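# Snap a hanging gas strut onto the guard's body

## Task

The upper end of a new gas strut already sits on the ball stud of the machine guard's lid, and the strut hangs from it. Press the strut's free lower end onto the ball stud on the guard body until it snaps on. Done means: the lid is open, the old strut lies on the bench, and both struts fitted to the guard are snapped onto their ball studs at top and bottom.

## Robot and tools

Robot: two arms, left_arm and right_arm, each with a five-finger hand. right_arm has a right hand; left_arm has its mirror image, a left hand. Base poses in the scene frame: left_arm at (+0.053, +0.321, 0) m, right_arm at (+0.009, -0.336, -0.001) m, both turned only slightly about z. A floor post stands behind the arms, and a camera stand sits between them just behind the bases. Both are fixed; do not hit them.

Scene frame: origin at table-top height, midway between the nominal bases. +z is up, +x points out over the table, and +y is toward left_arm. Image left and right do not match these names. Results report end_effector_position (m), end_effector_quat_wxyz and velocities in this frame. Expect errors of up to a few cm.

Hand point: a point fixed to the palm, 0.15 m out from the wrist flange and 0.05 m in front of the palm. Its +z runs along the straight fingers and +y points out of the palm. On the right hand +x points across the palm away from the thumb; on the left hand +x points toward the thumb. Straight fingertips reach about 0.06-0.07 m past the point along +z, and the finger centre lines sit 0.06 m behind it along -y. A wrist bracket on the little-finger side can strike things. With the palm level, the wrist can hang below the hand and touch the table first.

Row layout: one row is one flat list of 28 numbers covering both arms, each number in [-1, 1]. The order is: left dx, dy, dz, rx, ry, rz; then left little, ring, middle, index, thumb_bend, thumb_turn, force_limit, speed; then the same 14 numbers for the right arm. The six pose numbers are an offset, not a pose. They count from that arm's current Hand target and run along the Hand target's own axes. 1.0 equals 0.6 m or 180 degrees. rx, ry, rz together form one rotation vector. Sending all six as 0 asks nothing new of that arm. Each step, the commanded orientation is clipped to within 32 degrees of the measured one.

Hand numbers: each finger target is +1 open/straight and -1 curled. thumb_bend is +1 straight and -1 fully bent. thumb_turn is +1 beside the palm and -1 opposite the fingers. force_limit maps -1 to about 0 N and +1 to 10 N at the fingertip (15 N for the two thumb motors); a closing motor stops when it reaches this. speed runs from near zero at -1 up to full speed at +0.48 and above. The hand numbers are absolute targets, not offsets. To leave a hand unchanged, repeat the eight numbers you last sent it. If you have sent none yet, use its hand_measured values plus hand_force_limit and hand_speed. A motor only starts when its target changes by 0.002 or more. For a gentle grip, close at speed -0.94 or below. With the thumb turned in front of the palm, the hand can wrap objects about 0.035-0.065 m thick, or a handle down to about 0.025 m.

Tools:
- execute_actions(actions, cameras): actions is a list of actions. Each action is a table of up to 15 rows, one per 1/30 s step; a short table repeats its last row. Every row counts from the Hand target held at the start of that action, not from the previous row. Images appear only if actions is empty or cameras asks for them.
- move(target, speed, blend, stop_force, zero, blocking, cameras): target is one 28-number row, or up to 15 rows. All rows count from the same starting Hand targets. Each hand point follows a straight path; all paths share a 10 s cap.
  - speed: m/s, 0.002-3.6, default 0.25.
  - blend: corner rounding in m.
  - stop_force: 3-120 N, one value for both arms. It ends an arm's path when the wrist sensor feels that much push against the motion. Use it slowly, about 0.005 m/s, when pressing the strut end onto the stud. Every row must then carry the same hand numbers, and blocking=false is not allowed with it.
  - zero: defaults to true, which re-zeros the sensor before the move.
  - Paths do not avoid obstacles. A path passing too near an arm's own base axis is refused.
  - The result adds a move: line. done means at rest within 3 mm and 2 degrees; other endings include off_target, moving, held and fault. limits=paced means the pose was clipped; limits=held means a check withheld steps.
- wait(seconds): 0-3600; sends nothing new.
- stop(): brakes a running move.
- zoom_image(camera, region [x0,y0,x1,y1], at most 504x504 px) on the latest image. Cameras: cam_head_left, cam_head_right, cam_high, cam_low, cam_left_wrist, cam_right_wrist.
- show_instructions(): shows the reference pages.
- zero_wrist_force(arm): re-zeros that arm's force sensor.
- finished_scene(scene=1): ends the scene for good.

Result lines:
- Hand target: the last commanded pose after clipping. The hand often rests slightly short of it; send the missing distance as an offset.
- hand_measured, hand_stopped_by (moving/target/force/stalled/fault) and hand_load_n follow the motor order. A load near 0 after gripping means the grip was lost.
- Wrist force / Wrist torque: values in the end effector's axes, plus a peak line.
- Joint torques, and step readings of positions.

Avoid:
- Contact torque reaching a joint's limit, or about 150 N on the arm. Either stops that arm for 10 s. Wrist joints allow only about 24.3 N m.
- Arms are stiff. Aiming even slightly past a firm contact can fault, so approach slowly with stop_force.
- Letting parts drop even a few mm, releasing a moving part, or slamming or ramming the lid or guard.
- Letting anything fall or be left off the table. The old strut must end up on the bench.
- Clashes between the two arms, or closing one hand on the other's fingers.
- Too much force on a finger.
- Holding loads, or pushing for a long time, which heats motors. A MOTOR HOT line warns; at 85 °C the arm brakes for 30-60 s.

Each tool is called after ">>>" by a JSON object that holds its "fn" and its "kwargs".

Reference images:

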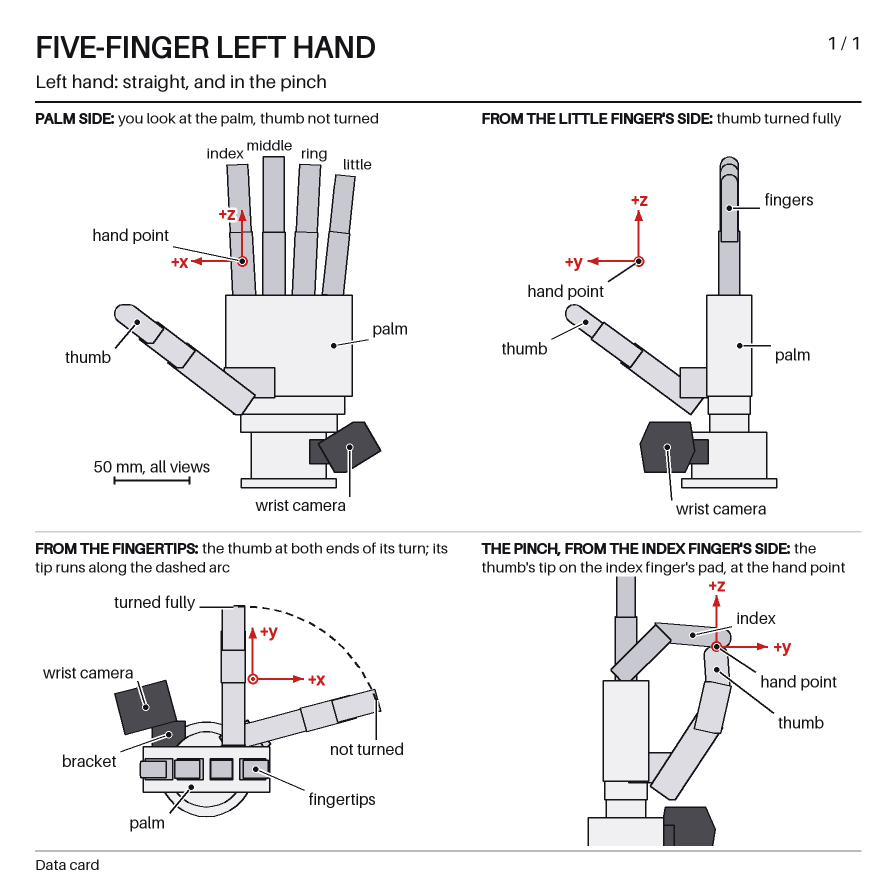

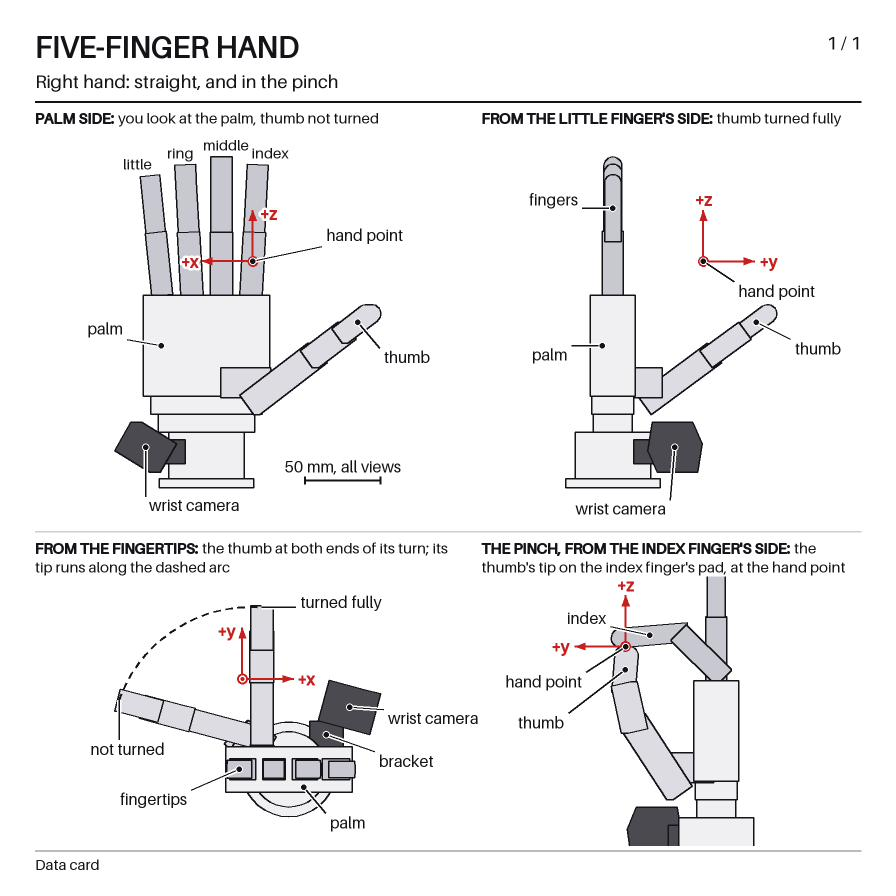

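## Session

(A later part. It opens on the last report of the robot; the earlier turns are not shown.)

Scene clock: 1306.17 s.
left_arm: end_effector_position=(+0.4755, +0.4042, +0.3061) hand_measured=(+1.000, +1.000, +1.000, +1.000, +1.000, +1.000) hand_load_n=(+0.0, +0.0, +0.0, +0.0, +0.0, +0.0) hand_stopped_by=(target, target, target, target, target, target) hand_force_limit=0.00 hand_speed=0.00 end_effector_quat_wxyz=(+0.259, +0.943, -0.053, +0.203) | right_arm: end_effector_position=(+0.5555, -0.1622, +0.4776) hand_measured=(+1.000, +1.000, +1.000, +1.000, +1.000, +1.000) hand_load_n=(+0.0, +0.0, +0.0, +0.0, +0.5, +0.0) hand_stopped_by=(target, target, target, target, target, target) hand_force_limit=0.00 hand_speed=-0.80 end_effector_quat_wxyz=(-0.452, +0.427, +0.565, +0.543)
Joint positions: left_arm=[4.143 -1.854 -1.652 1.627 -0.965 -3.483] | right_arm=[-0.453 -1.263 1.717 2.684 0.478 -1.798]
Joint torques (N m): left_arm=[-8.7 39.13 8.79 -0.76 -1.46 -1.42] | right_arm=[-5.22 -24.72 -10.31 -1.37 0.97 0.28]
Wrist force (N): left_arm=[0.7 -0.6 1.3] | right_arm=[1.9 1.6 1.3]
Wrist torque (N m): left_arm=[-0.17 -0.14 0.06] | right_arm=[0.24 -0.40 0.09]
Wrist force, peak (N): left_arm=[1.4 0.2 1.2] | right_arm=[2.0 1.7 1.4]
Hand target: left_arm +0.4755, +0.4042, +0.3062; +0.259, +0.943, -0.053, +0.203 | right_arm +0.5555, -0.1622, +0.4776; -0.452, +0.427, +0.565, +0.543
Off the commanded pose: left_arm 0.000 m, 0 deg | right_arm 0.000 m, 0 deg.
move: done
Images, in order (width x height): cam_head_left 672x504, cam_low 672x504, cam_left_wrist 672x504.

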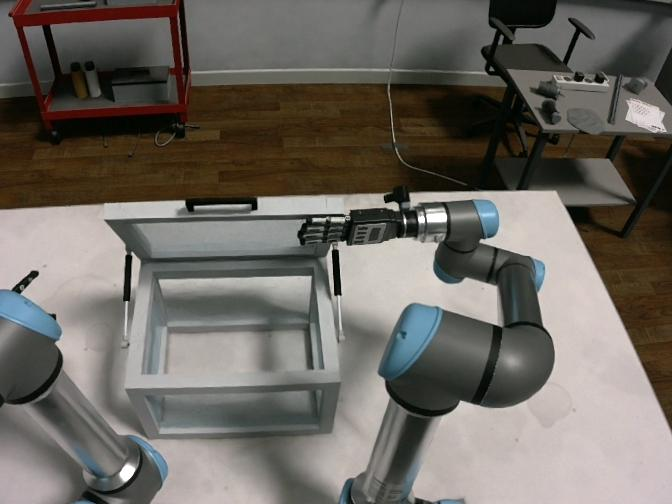

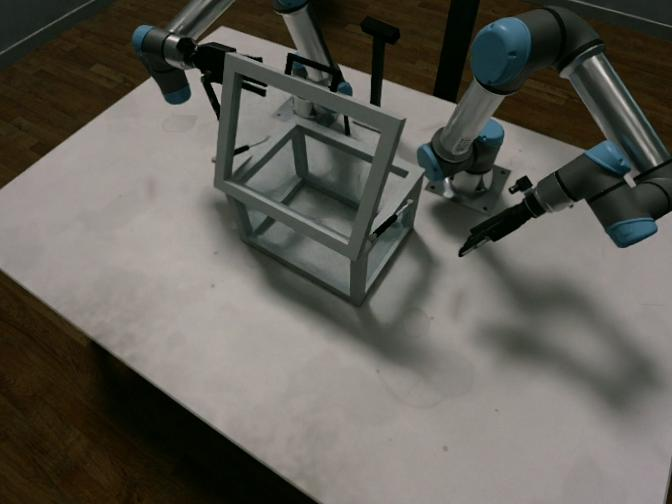

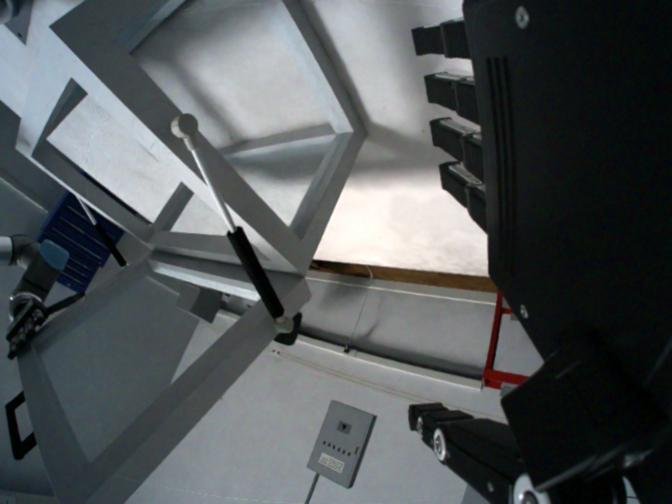

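>>> {"fn": "move", "kwargs": {"target": [0,0,0,-0.165,0,0,1,1,1,1,1,1,0.0,0.0,0,0,0,0,0,0,1,1,1,1,1,1,0,-0.8], "speed": 0.15, "cameras": ["cam_low"]}}

>>> {"fn": "move", "kwargs": {"target": [0,0,0,-0.165,0,0,-1,-1,-1,1,1,1,0.0,0.0,0,0,0,0,0,0,1,1,1,1,1,1,0,-0.8], "speed": 0.15, "cameras": ["cam_left_wrist","cam_head_left","cam_low"]}}

Scene clock: 1310.50 s.
left_arm: end_effector_position=(+0.4756, +0.4041, +0.3062) hand_measured=(+1.000, +1.000, +1.000, +1.000, +1.000, +1.000) hand_load_n=(+0.0, +0.0, +0.0, +0.0, +0.0, +0.0) hand_stopped_by=(target, target, target, target, target, target) hand_force_limit=0.00 hand_speed=0.00 end_effector_quat_wxyz=(+0.492, +0.845, -0.104, +0.182) | right_arm: end_effector_position=(+0.5555, -0.1622, +0.4776) hand_measured=(+1.000, +1.000, +1.000, +1.000, +1.000, +1.000) hand_load_n=(+0.0, +0.0, +0.0, +0.0, +0.0, +0.0) hand_stopped_by=(target, target, target, target, target, target) hand_force_limit=0.00 hand_speed=-0.80 end_effector_quat_wxyz=(-0.452, +0.427, +0.565, +0.543)
Joint positions: left_arm=[4.135 -2.13 -1.689 1.299 -0.881 -3.092] | right_arm=[-0.453 -1.263 1.717 2.684 0.478 -1.798]
Joint torques (N m): left_arm=[6.67 48.09 19.62 0.14 -1.23 -1.63] | right_arm=[-5.11 -24.64 -10.78 -1.23 1.05 0.34]
Wrist force (N): left_arm=[0.3 -0.7 0.9] | right_arm=[2.0 1.4 1.4]
Wrist torque (N m): left_arm=[-0.15 -0.04 0.02] | right_arm=[0.21 -0.43 0.09]
Wrist force, peak (N): left_arm=[0.6 -0.9 1.3] | right_arm=[2.2 1.6 1.4]
Hand target: left_arm +0.4755, +0.4042, +0.3062; +0.492, +0.845, -0.104, +0.182 | right_arm +0.5555, -0.1622, +0.4776; -0.452, +0.427, +0.565, +0.543
Off the commanded pose: left_arm 0.000 m, 0 deg | right_arm 0.000 m, 0 deg.
move: done

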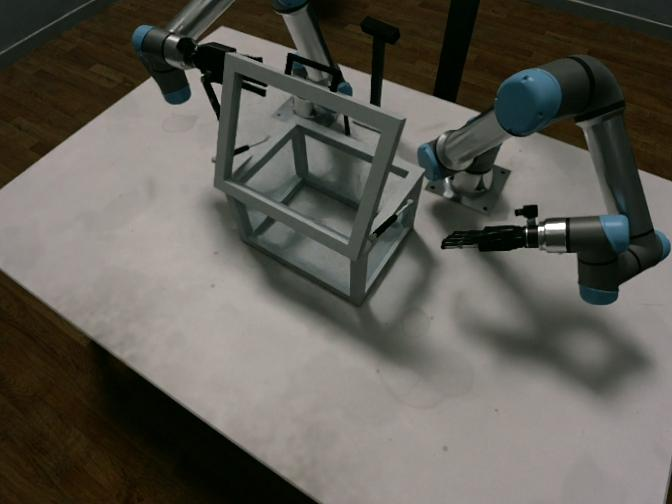

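Scene clock: 1312.60 s.
left_arm: end_effector_position=(+0.4755, +0.4041, +0.3061) hand_measured=(-1.000, -1.000, -1.000, +1.000, +1.000, +1.000) hand_load_n=(+0.0, +0.0, +0.0, +0.0, -0.5, +0.0) hand_stopped_by=(target, target, target, target, target, target) hand_force_limit=0.00 hand_speed=0.00 end_effector_quat_wxyz=(+0.692, +0.691, -0.147, +0.149) | right_arm: end_effector_position=(+0.5555, -0.1622, +0.4776) hand_measured=(+1.000, +1.000, +1.000, +1.000, +1.000, +1.000) hand_load_n=(+0.0, +0.0, +0.0, +0.0, +0.0, +0.0) hand_stopped_by=(target, target, target, target, target, target) hand_force_limit=0.00 hand_speed=-0.80 end_effector_quat_wxyz=(-0.452, +0.427, +0.565, +0.543)
Joint positions: left_arm=[4.049 -2.353 -1.771 0.978 -0.921 -2.717] | right_arm=[-0.453 -1.263 1.717 2.684 0.478 -1.798]
Joint torques (N m): left_arm=[6.7 52.15 16.27 1.58 2.17 -2.25] | right_arm=[-5.11 -24.9 -10.26 -1.36 1 0.43]
Wrist force (N): left_arm=[0.2 -0.1 0.3] | right_arm=[2.0 1.6 1.1]
Wrist torque (N m): left_arm=[-0.06 0.00 -0.02] | right_arm=[0.24 -0.42 0.09]
Wrist force, peak (N): left_arm=[0.5 -0.5 1.0] | right_arm=[1.9 1.9 1.4]
Hand target: left_arm +0.4755, +0.4042, +0.3062; +0.692, +0.691, -0.147, +0.150 | right_arm +0.5555, -0.1622, +0.4776; -0.452, +0.427, +0.565, +0.543
Off the commanded pose: left_arm 0.000 m, 0 deg | right_arm 0.000 m, 0 deg.
move: done
Images, in order (width x height): cam_head_left 672x504, cam_low 672x504, cam_left_wrist 672x504.

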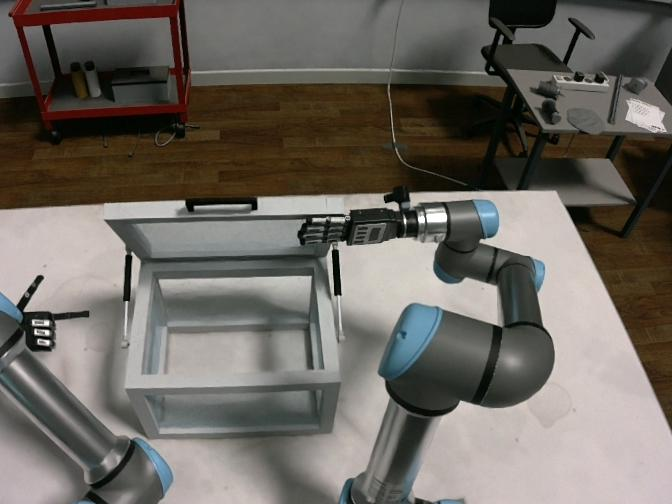

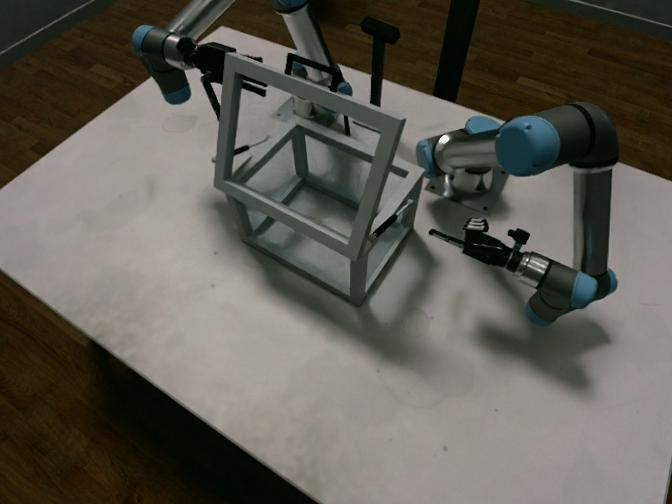

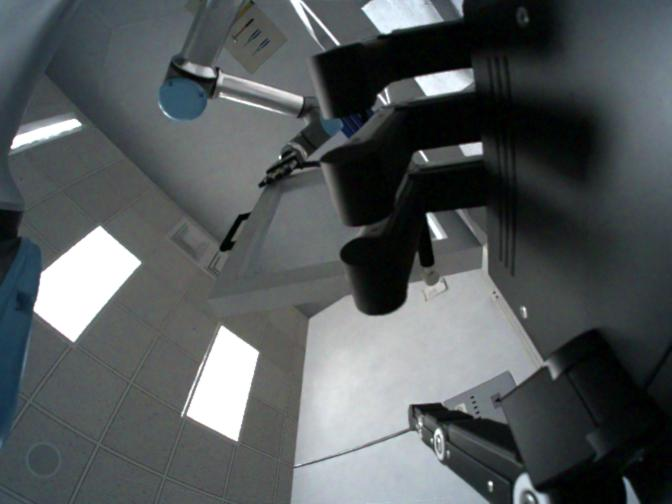

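>>> {"fn": "move", "kwargs": {"target": [-0.1123,0.0143,0.0917,0,0,0,1,1,1,1,1,1,0.0,0.0,0,0,0,0,0,0,1,1,1,1,1,1,0,-0.8], "speed": 0.05, "stop_force": 8, "cameras": ["all"]}}

>>> {"fn": "zoom_image", "kwargs": {"camera": "cam_left_wrist", "region": [350, 60, 550, 260]}}

>>> {"fn": "zoom_image", "kwargs": {"camera": "cam_low", "region": [370, 170, 490, 270]}}

>>> {"fn": "zoom_image", "kwargs": {"camera": "cam_head_left", "region": [50, 290, 170, 390]}}

Scene clock: 1320.17 s.
left_arm: end_effector_position=(+0.4107, +0.3489, +0.2865) hand_measured=(+1.000, +1.000, +1.000, +1.000, +1.000, +1.000) hand_load_n=(+0.0, +0.0, +0.0, +0.0, +0.0, +0.0) hand_stopped_by=(target, target, target, target, target, target) hand_force_limit=0.00 hand_speed=0.00 end_effector_quat_wxyz=(+0.692, +0.691, -0.147, +0.150) | right_arm: end_effector_position=(+0.5555, -0.1622, +0.4776) hand_measured=(+1.000, +1.000, +1.000, +1.000, +1.000, +1.000) hand_load_n=(+0.0, +0.0, +0.0, +0.0, +0.0, +0.0) hand_stopped_by=(target, target, target, target, target, target) hand_force_limit=0.00 hand_speed=-0.80 end_effector_quat_wxyz=(-0.452, +0.427, +0.565, +0.543)
Joint positions: left_arm=[4.091 -2.293 -2.033 1.18 -0.964 -2.717] | right_arm=[-0.453 -1.263 1.717 2.684 0.478 -1.798]
Joint torques (N m): left_arm=[-8.54 24.34 11.98 -4.03 2.23 -2.13] | right_arm=[-5.4 -24.9 -10.28 -1.31 1.07 0.45]
Wrist force (N): left_arm=[0.3 0.1 0.3] | right_arm=[1.9 1.5 1.3]
Wrist torque (N m): left_arm=[-0.01 -0.02 -0.01] | right_arm=[0.21 -0.41 0.08]
Wrist force, peak (N): left_arm=[0.8 -0.3 0.2] | right_arm=[2.2 1.6 1.5]
Hand target: left_arm +0.4107, +0.3489, +0.2865; +0.692, +0.691, -0.147, +0.150 | right_arm +0.5555, -0.1622, +0.4776; -0.452, +0.427, +0.565, +0.543
Off the commanded pose: left_arm 0.000 m, 0 deg | right_arm 0.000 m, 0 deg.
move: done

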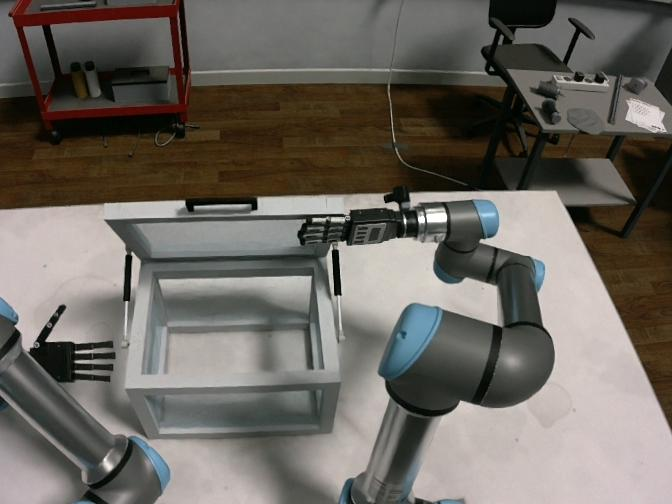

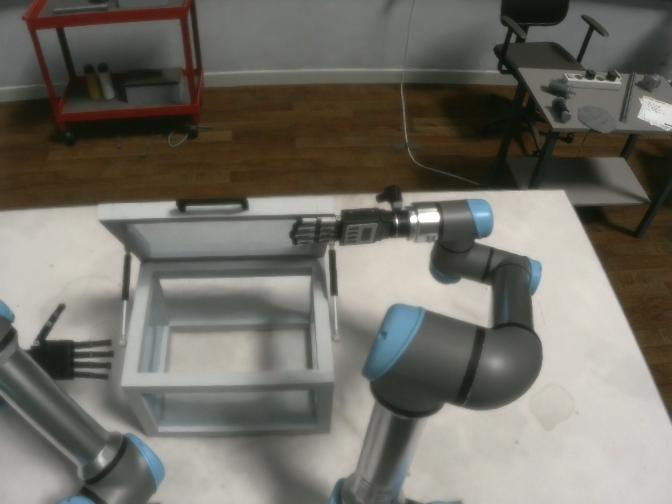

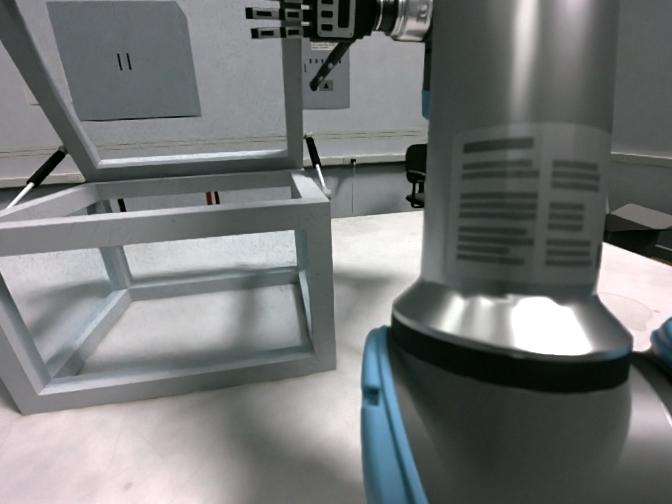

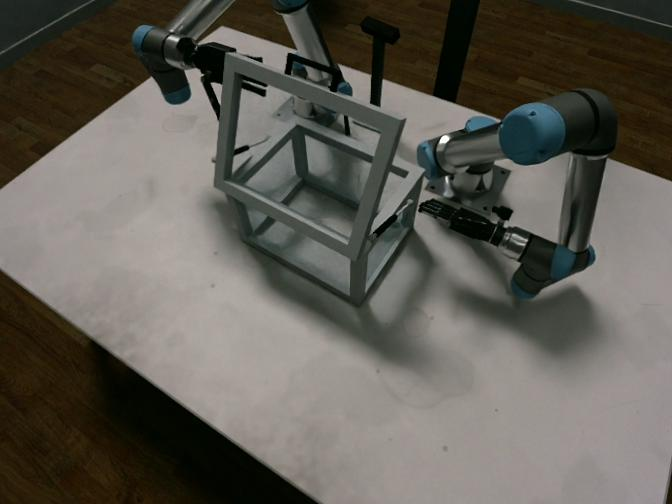

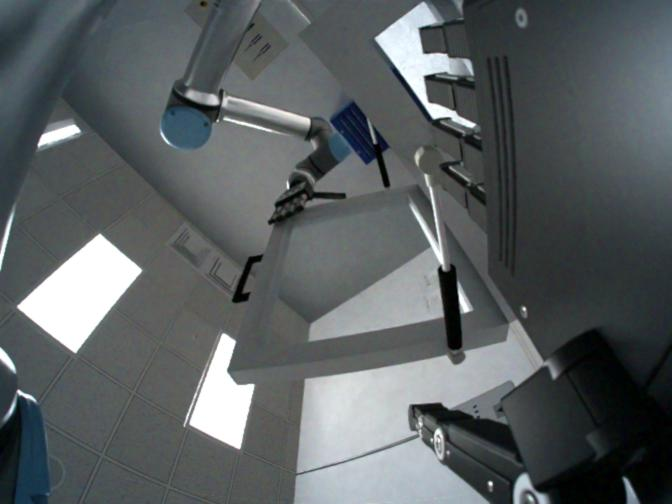

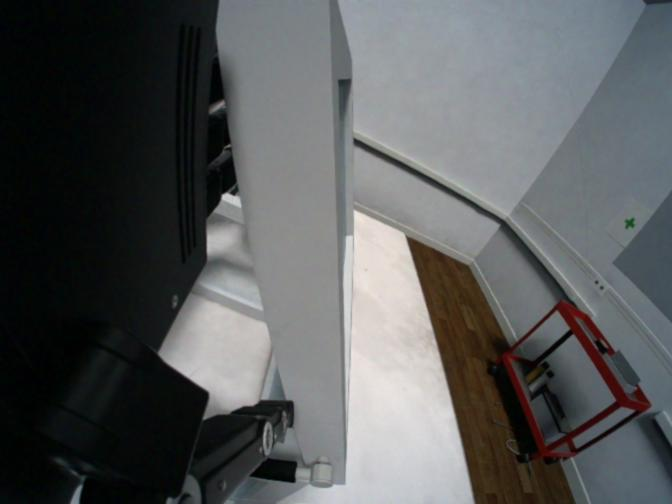

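Scaled by 2.520 from the camera's image (finer frame: 960x720).

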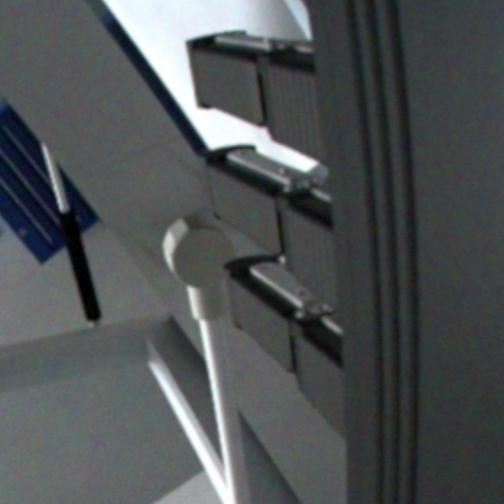

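Scaled by 4.200.

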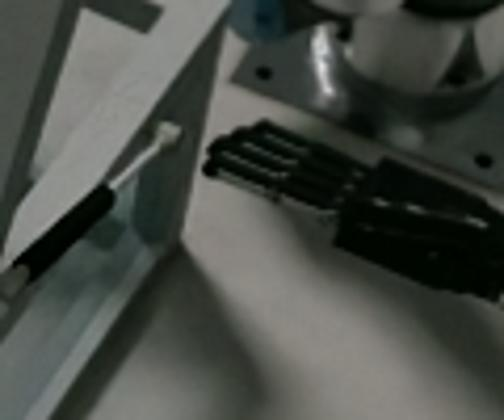

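Scaled by 4.200.

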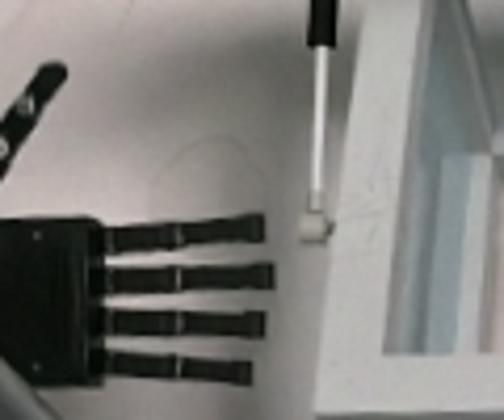

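>>> {"fn": "move", "kwargs": {"target": [-0.005,0.0033,0.0233,0,0,0,1,1,1,1,1,1,0.0,0.0,0,0,0,0,0,0,1,1,1,1,1,1,0,-0.8], "speed": 0.03, "stop_force": 8, "cameras": ["cam_left_wrist","cam_head_left"]}}

>>> {"fn": "zoom_image", "kwargs": {"camera": "cam_left_wrist", "region": [390, 120, 510, 240]}}

>>> {"fn": "zoom_image", "kwargs": {"camera": "cam_head_left", "region": [90, 310, 150, 370]}}

Scene clock: 1325.33 s.
left_arm: end_effector_position=(+0.4072, +0.3349, +0.2872) hand_measured=(+1.000, +1.000, +1.000, +1.000, +1.000, +1.000) hand_load_n=(+0.0, +0.0, +0.0, +0.0, +0.0, +0.0) hand_stopped_by=(target, target, target, target, target, target) hand_force_limit=0.00 hand_speed=0.00 end_effector_quat_wxyz=(+0.692, +0.691, -0.147, +0.150) | right_arm: end_effector_position=(+0.5555, -0.1622, +0.4776) hand_measured=(+1.000, +1.000, +1.000, +1.000, +1.000, +1.000) hand_load_n=(+0.0, +0.0, +0.0, +0.0, +0.0, +0.0) hand_stopped_by=(target, target, target, target, target, target) hand_force_limit=0.00 hand_speed=-0.80 end_effector_quat_wxyz=(-0.452, +0.427, +0.565, +0.543)
Joint positions: left_arm=[4.079 -2.28 -2.067 1.201 -0.952 -2.717] | right_arm=[-0.453 -1.263 1.717 2.684 0.478 -1.798]
Joint torques (N m): left_arm=[7.19 22.79 12.38 -4.04 -2.31 2.29] | right_arm=[-5.41 -24.51 -10.21 -1.35 1.03 0.57]
Wrist force (N): left_arm=[0.2 0.0 0.2] | right_arm=[1.9 1.6 1.3]
Wrist torque (N m): left_arm=[-0.02 0.00 -0.03] | right_arm=[0.25 -0.41 0.09]
Wrist force, peak (N): left_arm=[0.5 -0.1 0.7] | right_arm=[2.1 1.5 1.5]
Hand target: left_arm +0.4072, +0.3349, +0.2872; +0.692, +0.691, -0.147, +0.150 | right_arm +0.5555, -0.1622, +0.4776; -0.452, +0.427, +0.565, +0.543
Off the commanded pose: left_arm 0.000 m, 0 deg | right_arm 0.000 m, 0 deg.
move: done
Images, in order (width x height): cam_head_left 672x504, cam_left_wrist 672x504.

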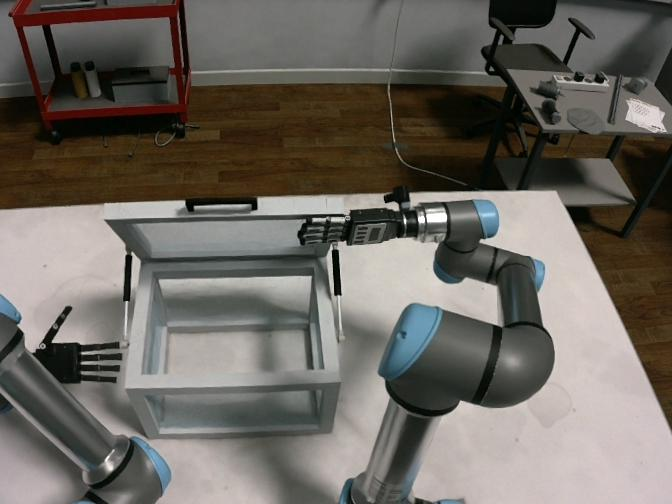

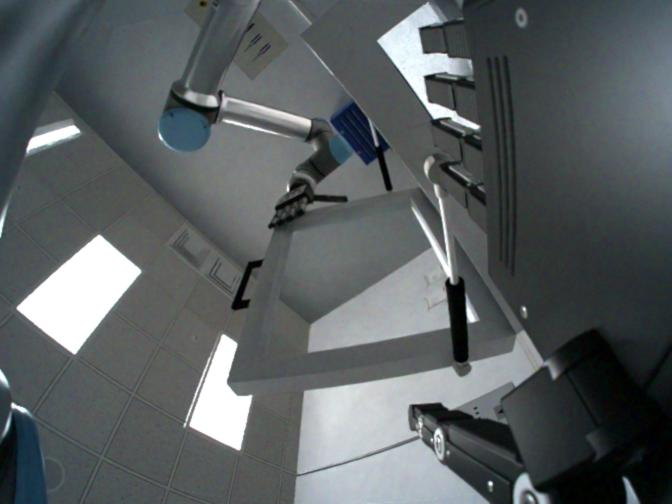

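Scaled by 4.200 from the camera's image (finer frame: 960x720).

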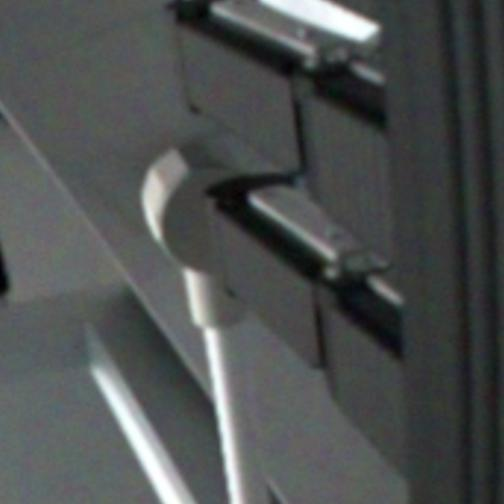

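Scaled by 8.400.

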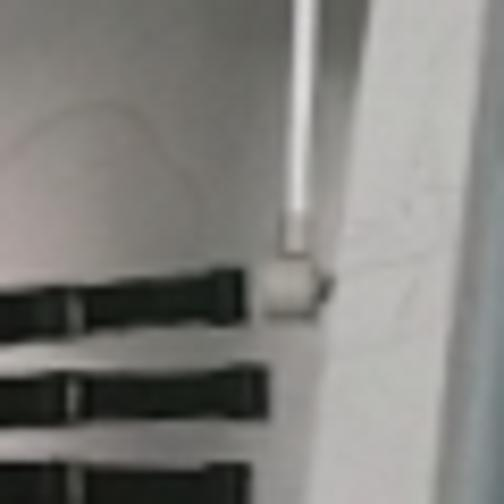

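>>> {"fn": "move", "kwargs": {"target": [0.0017,0.0042,0.0,0,0,0,1,1,1,1,1,1,0.0,0.0,0,0,0,0,0,0,1,1,1,1,1,1,0,-0.8], "speed": 0.03}}

>>> {"fn": "move", "kwargs": {"target": [0,0,0.025,0,0,0,1,1,1,1,1,1,0.0,0.0,0,0,0,0,0,0,1,1,1,1,1,1,0,-0.8], "speed": 0.006, "stop_force": 20, "cameras": ["cam_left_wrist","cam_head_left"]}}

>>> {"fn": "zoom_image", "kwargs": {"camera": "cam_left_wrist", "region": [390, 120, 510, 240]}}

>>> {"fn": "zoom_image", "kwargs": {"camera": "cam_head_left", "region": [90, 310, 150, 370]}}

Scene clock: 1338.33 s.
left_arm: end_effector_position=(+0.4071, +0.3349, +0.2899) hand_measured=(+1.000, +1.000, +1.000, +1.000, +1.000, +1.000) hand_load_n=(+0.0, +0.0, +0.0, +0.0, +0.0, +0.0) hand_stopped_by=(target, target, target, target, target, target) hand_force_limit=0.00 hand_speed=0.00 end_effector_quat_wxyz=(+0.692, +0.691, -0.147, +0.150) | right_arm: end_effector_position=(+0.5555, -0.1622, +0.4776) hand_measured=(+1.000, +1.000, +1.000, +1.000, +1.000, +1.000) hand_load_n=(+0.0, +0.0, +0.0, +0.0, +0.0, +0.0) hand_stopped_by=(target, target, target, target, target, target) hand_force_limit=0.00 hand_speed=-0.80 end_effector_quat_wxyz=(-0.452, +0.427, +0.565, +0.543)
Joint positions: left_arm=[4.079 -2.273 -2.068 1.195 -0.952 -2.717] | right_arm=[-0.453 -1.263 1.717 2.684 0.478 -1.798]
Joint torques (N m): left_arm=[5.7 23.69 -1.24 1.6 -1.95 2.23] | right_arm=[-4.7 -24.53 -9.93 -1.24 1.03 0.57]
Wrist force (N): left_arm=[0.2 -0.1 0.1] | right_arm=[1.9 1.4 1.3]
Wrist torque (N m): left_arm=[-0.02 -0.01 -0.02] | right_arm=[0.21 -0.41 0.08]
Wrist force, peak (N): left_arm=[0.7 0.4 0.3] | right_arm=[2.2 1.5 1.5]
Hand target: left_arm +0.4071, +0.3349, +0.2899; +0.692, +0.691, -0.147, +0.150 | right_arm +0.5555, -0.1622, +0.4776; -0.452, +0.427, +0.565, +0.543
Off the commanded pose: left_arm 0.000 m, 0 deg | right_arm 0.000 m, 0 deg.
move: done

Scene clock: 1340.33 s.
left_arm: end_effector_position=(+0.4072, +0.3292, +0.2899) hand_measured=(+1.000, +1.000, +1.000, +1.000, +1.000, +1.000) hand_load_n=(+0.0, +0.5, +0.0, +0.0, +0.0, +0.0) hand_stopped_by=(target, target, target, target, target, target) hand_force_limit=0.00 hand_speed=0.00 end_effector_quat_wxyz=(+0.692, +0.691, -0.147, +0.150) | right_arm: end_effector_position=(+0.5555, -0.1622, +0.4776) hand_measured=(+1.000, +1.000, +1.000, +1.000, +1.000, +1.000) hand_load_n=(+0.0, +0.0, +0.0, +0.0, +0.0, +0.0) hand_stopped_by=(target, target, target, target, target, target) hand_force_limit=0.00 hand_speed=-0.80 end_effector_quat_wxyz=(-0.452, +0.427, +0.565, +0.543)
Joint positions: left_arm=[4.071 -2.269 -2.078 1.202 -0.944 -2.717] | right_arm=[-0.453 -1.263 1.717 2.684 0.478 -1.798]
Joint torques (N m): left_arm=[0.13 24.17 8.64 -2.31 -2.14 2.17] | right_arm=[-5.56 -24.46 -10.18 -1.32 1.03 0.72]
Wrist force (N): left_arm=[-1.6 0.6 -20.8] | right_arm=[2.0 1.6 1.2]
Wrist torque (N m): left_arm=[1.31 -0.26 -0.15] | right_arm=[0.23 -0.42 0.09]
Wrist force, peak (N): left_arm=[-1.7 0.5 -26.3] | right_arm=[2.2 1.6 1.3]
Hand target: left_arm +0.4072, +0.3292, +0.2899; +0.692, +0.691, -0.147, +0.150 (not the last commanded pose) | right_arm +0.5555, -0.1622, +0.4776; -0.452, +0.427, +0.565, +0.543
Off the commanded pose: left_arm 0.009 m, 0 deg | right_arm 0.000 m, 0 deg.
move: contact (left_arm)
Images, in order (width x height): cam_head_left 672x504, cam_left_wrist 672x504.

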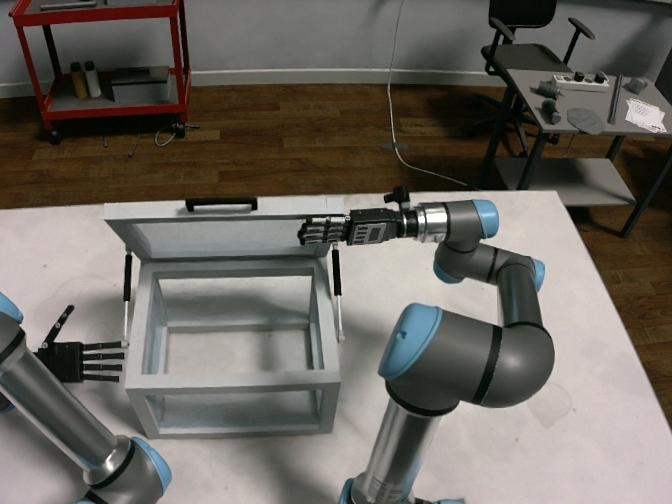

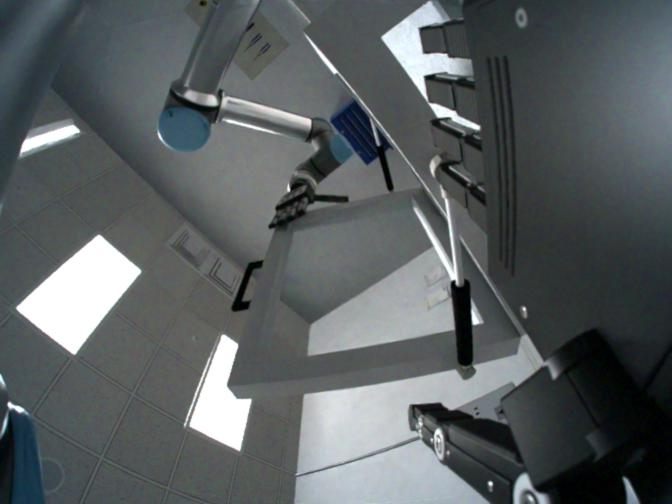

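Scaled by 4.200 from the camera's image (finer frame: 960x720).

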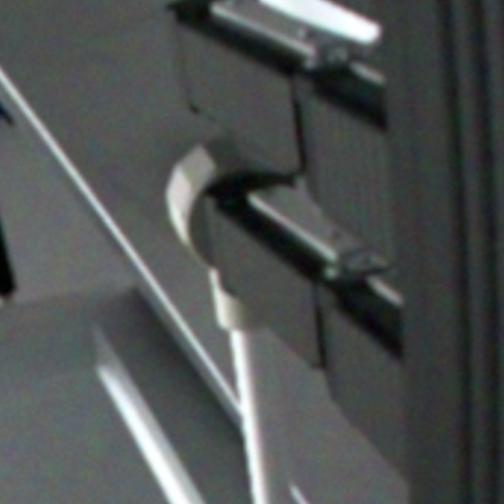

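Scaled by 8.400.

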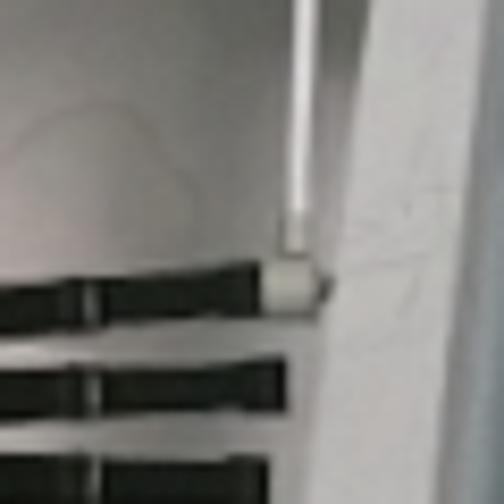

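>>> {"fn": "move", "kwargs": {"target": [0,0,0.015,0,0,0,1,1,1,1,1,1,0.0,0.0,0,0,0,0,0,0,1,1,1,1,1,1,0,-0.8], "speed": 0.003, "stop_force": 35}}

>>> {"fn": "move", "kwargs": {"target": [0,0,0.012,0,0,0,1,1,1,1,1,1,0.0,0.0,0,0,0,0,0,0,1,1,1,1,1,1,0,-0.8], "speed": 0.003, "stop_force": 20, "cameras": ["cam_left_wrist","cam_head_left"]}}

>>> {"fn": "zoom_image", "kwargs": {"camera": "cam_head_left", "region": [90, 310, 150, 370]}}

Scene clock: 1343.83 s.
left_arm: end_effector_position=(+0.4072, +0.3266, +0.2899) hand_measured=(+1.000, +1.000, +1.000, +1.000, +1.000, +1.000) hand_load_n=(+0.0, +0.0, +0.0, +0.0, +0.0, +0.0) hand_stopped_by=(target, target, target, target, target, target) hand_force_limit=0.00 hand_speed=0.00 end_effector_quat_wxyz=(+0.692, +0.691, -0.147, +0.150) | right_arm: end_effector_position=(+0.5555, -0.1622, +0.4776) hand_measured=(+1.000, +1.000, +1.000, +1.000, +1.000, +1.000) hand_load_n=(+0.0, +0.0, +0.0, +0.0, +0.0, +0.0) hand_stopped_by=(target, target, target, target, target, target) hand_force_limit=0.00 hand_speed=-0.80 end_effector_quat_wxyz=(-0.452, +0.427, +0.565, +0.543)
Joint positions: left_arm=[4.068 -2.268 -2.082 1.205 -0.94 -2.717] | right_arm=[-0.453 -1.263 1.717 2.684 0.478 -1.798]
Joint torques (N m): left_arm=[-12.52 29.23 2.59 0.83 -2.44 2.17] | right_arm=[-4.87 -25.12 -10.23 -1.26 1.12 0.64]
Wrist force (N): left_arm=[-2.7 1.5 -57.7] | right_arm=[2.0 1.5 1.3]
Wrist torque (N m): left_arm=[3.59 -0.66 -0.24] | right_arm=[0.22 -0.43 0.09]
Wrist force, peak (N): left_arm=[-2.8 1.0 -60.7] | right_arm=[2.0 1.6 1.5]
Hand target: left_arm +0.4072, +0.3266, +0.2899; +0.692, +0.691, -0.147, +0.150 (not the last commanded pose) | right_arm +0.5555, -0.1622, +0.4776; -0.452, +0.427, +0.565, +0.543
Off the commanded pose: left_arm 0.006 m, 0 deg | right_arm 0.000 m, 0 deg.
move: contact (left_arm)

Scene clock: 1345.07 s.
left_arm: end_effector_position=(+0.4072, +0.3262, +0.2899) hand_measured=(+1.000, +1.000, +1.000, +1.000, +1.000, +1.000) hand_load_n=(+0.0, +0.0, +0.0, +0.5, +0.0, +0.0) hand_stopped_by=(target, target, target, target, target, target) hand_force_limit=0.00 hand_speed=0.00 end_effector_quat_wxyz=(+0.692, +0.691, -0.147, +0.150) | right_arm: end_effector_position=(+0.5555, -0.1622, +0.4776) hand_measured=(+1.000, +1.000, +1.000, +1.000, +1.000, +1.000) hand_load_n=(+0.0, +0.0, +0.0, +0.0, +0.0, +0.0) hand_stopped_by=(target, target, target, target, target, target) hand_force_limit=0.00 hand_speed=-0.80 end_effector_quat_wxyz=(-0.452, +0.427, +0.565, +0.543)
Joint positions: left_arm=[4.067 -2.268 -2.083 1.205 -0.94 -2.717] | right_arm=[-0.453 -1.263 1.717 2.684 0.478 -1.798]
Joint torques (N m): left_arm=[-19.95 27.28 -1.64 2.05 -2.46 2.11] | right_arm=[-5.44 -24.71 -10.12 -1.26 0.98 0.74]
Wrist force (N): left_arm=[-5.2 0.7 -80.4] | right_arm=[2.0 1.3 1.2]
Wrist torque (N m): left_arm=[4.92 -0.86 -0.38] | right_arm=[0.21 -0.42 0.08]
Wrist force, peak (N): left_arm=[-4.8 0.3 -85.0] | right_arm=[2.2 1.4 1.5]
Hand target: left_arm +0.4072, +0.3262, +0.2899; +0.692, +0.691, -0.147, +0.150 (not the last commanded pose) | right_arm +0.5555, -0.1622, +0.4776; -0.452, +0.427, +0.565, +0.543
Off the commanded pose: left_arm 0.007 m, 0 deg | right_arm 0.000 m, 0 deg.
move: contact (left_arm)
Images, in order (width x height): cam_head_left 672x504, cam_left_wrist 672x504.

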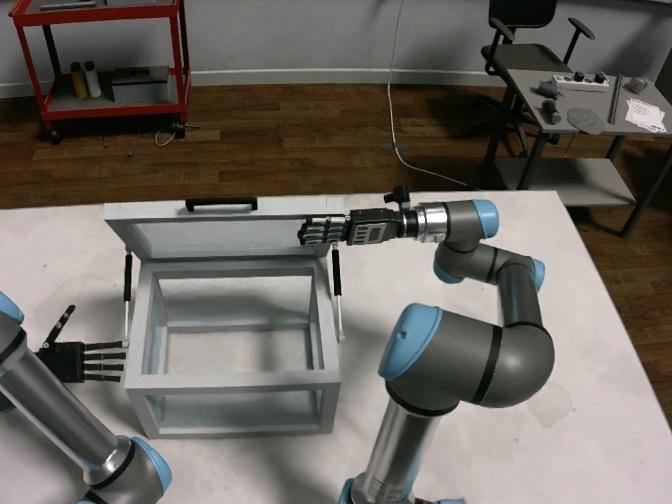

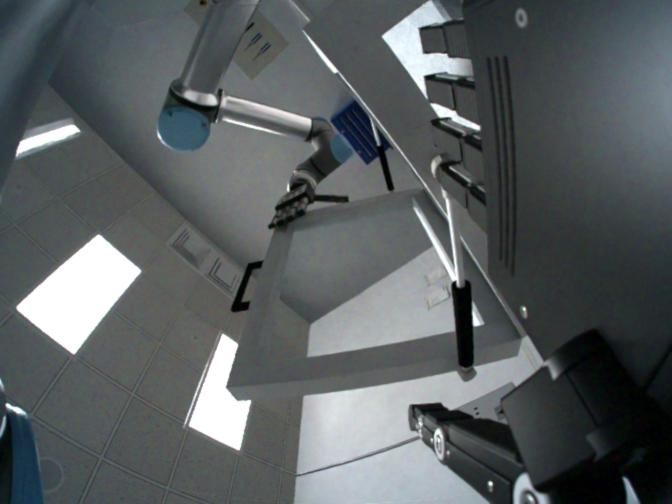

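Scaled by 8.400.

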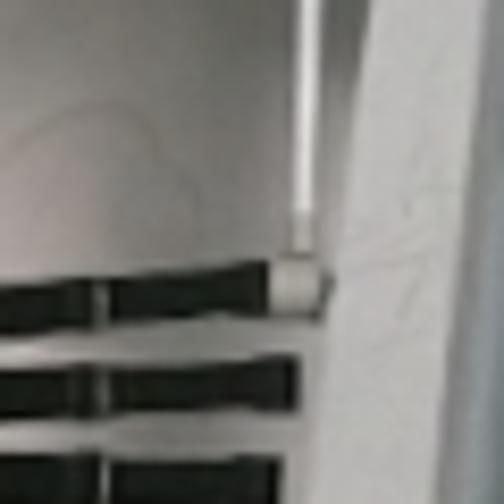

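>>> {"fn": "move", "kwargs": {"target": [0,0,-0.06,0,0,0,1,1,1,1,1,1,0.0,0.0,0,0,0,0,0,0,1,1,1,1,1,1,0,-0.8], "speed": 0.04, "cameras": ["cam_left_wrist","cam_head_left"]}}

>>> {"fn": "zoom_image", "kwargs": {"camera": "cam_head_left", "region": [90, 310, 150, 370]}}

>>> {"fn": "zoom_image", "kwargs": {"camera": "cam_left_wrist", "region": [360, 100, 480, 220]}}

Scene clock: 1348.47 s.
left_arm: end_effector_position=(+0.4071, +0.3624, +0.2898) hand_measured=(+1.000, +1.000, +1.000, +1.000, +1.000, +1.000) hand_load_n=(+0.0, +0.0, +0.0, +0.0, +0.0, +0.0) hand_stopped_by=(target, target, target, target, target, target) hand_force_limit=0.00 hand_speed=0.00 end_effector_quat_wxyz=(+0.692, +0.690, -0.147, +0.150) end_effector_velocity=(+0.001, -0.002, +0.000) end_effector_angular_velocity=(-0.001, +0.001, +0.002) | right_arm: end_effector_position=(+0.5555, -0.1622, +0.4776) hand_measured=(+1.000, +1.000, +1.000, +1.000, +1.000, +1.000) hand_load_n=(+0.0, +0.0, +0.0, +0.0, +0.0, +0.0) hand_stopped_by=(target, target, target, target, target, target) hand_force_limit=0.00 hand_speed=-0.80 end_effector_quat_wxyz=(-0.452, +0.427, +0.565, +0.543)
Joint positions: left_arm=[4.116 -2.291 -2.017 1.162 -0.988 -2.717] | right_arm=[-0.453 -1.263 1.717 2.684 0.478 -1.798]
Joint velocities: left_arm=[-0.003 0 -0.004 0.003 0.005 -0.001] | right_arm=[within noise]
Joint torques (N m): left_arm=[-7.9 44.46 -0.62 1.17 2.17 -2.22] | right_arm=[-4.99 -24.78 -10.14 -1.34 1.07 0.75]
Wrist force (N): left_arm=[-0.4 0.1 0.3] | right_arm=[2.1 1.5 1.2]
Wrist torque (N m): left_arm=[0.00 0.11 -0.06] | right_arm=[0.24 -0.44 0.10]
Wrist force, peak (N): left_arm=[-5.1 0.7 -80.6] | right_arm=[2.1 1.7 1.4]
Hand target: left_arm +0.4071, +0.3622, +0.2898; +0.692, +0.691, -0.147, +0.150 | right_arm +0.5555, -0.1622, +0.4776; -0.452, +0.427, +0.565, +0.543
Off the commanded pose: left_arm 0.000 m, 0 deg | right_arm 0.000 m, 0 deg.
move: done
Images, in order (width x height): cam_head_left 672x504, cam_left_wrist 672x504.

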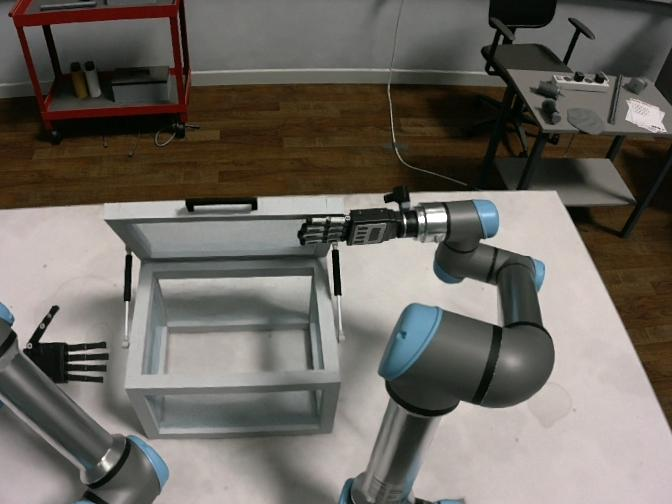

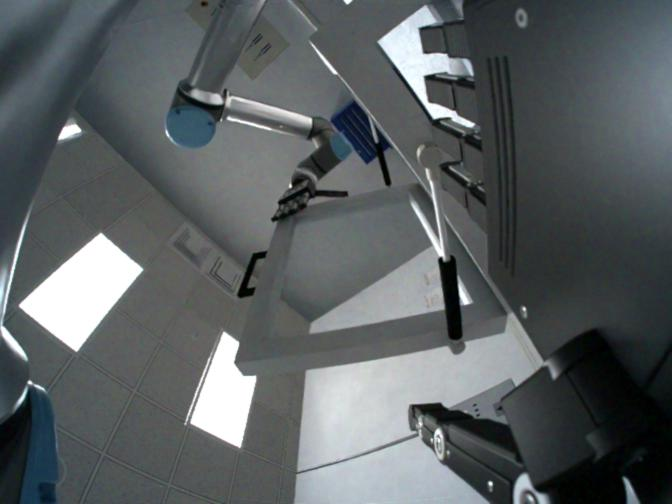

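Scaled by 8.400.

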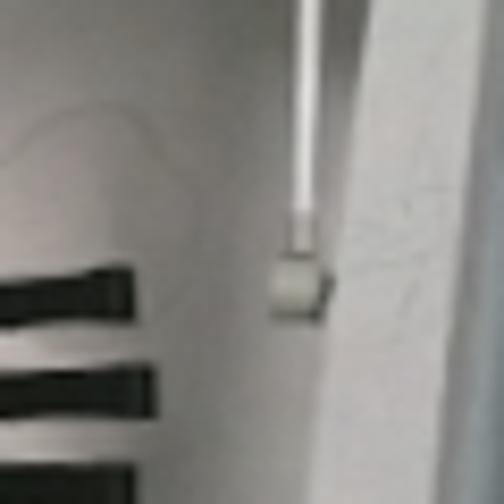

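Scaled by 4.200 from the camera's image (finer frame: 960x720).

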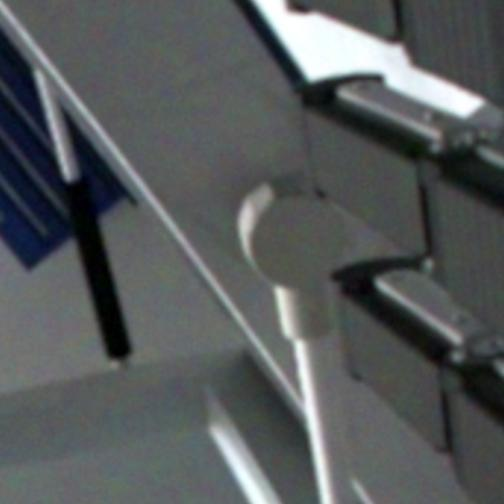

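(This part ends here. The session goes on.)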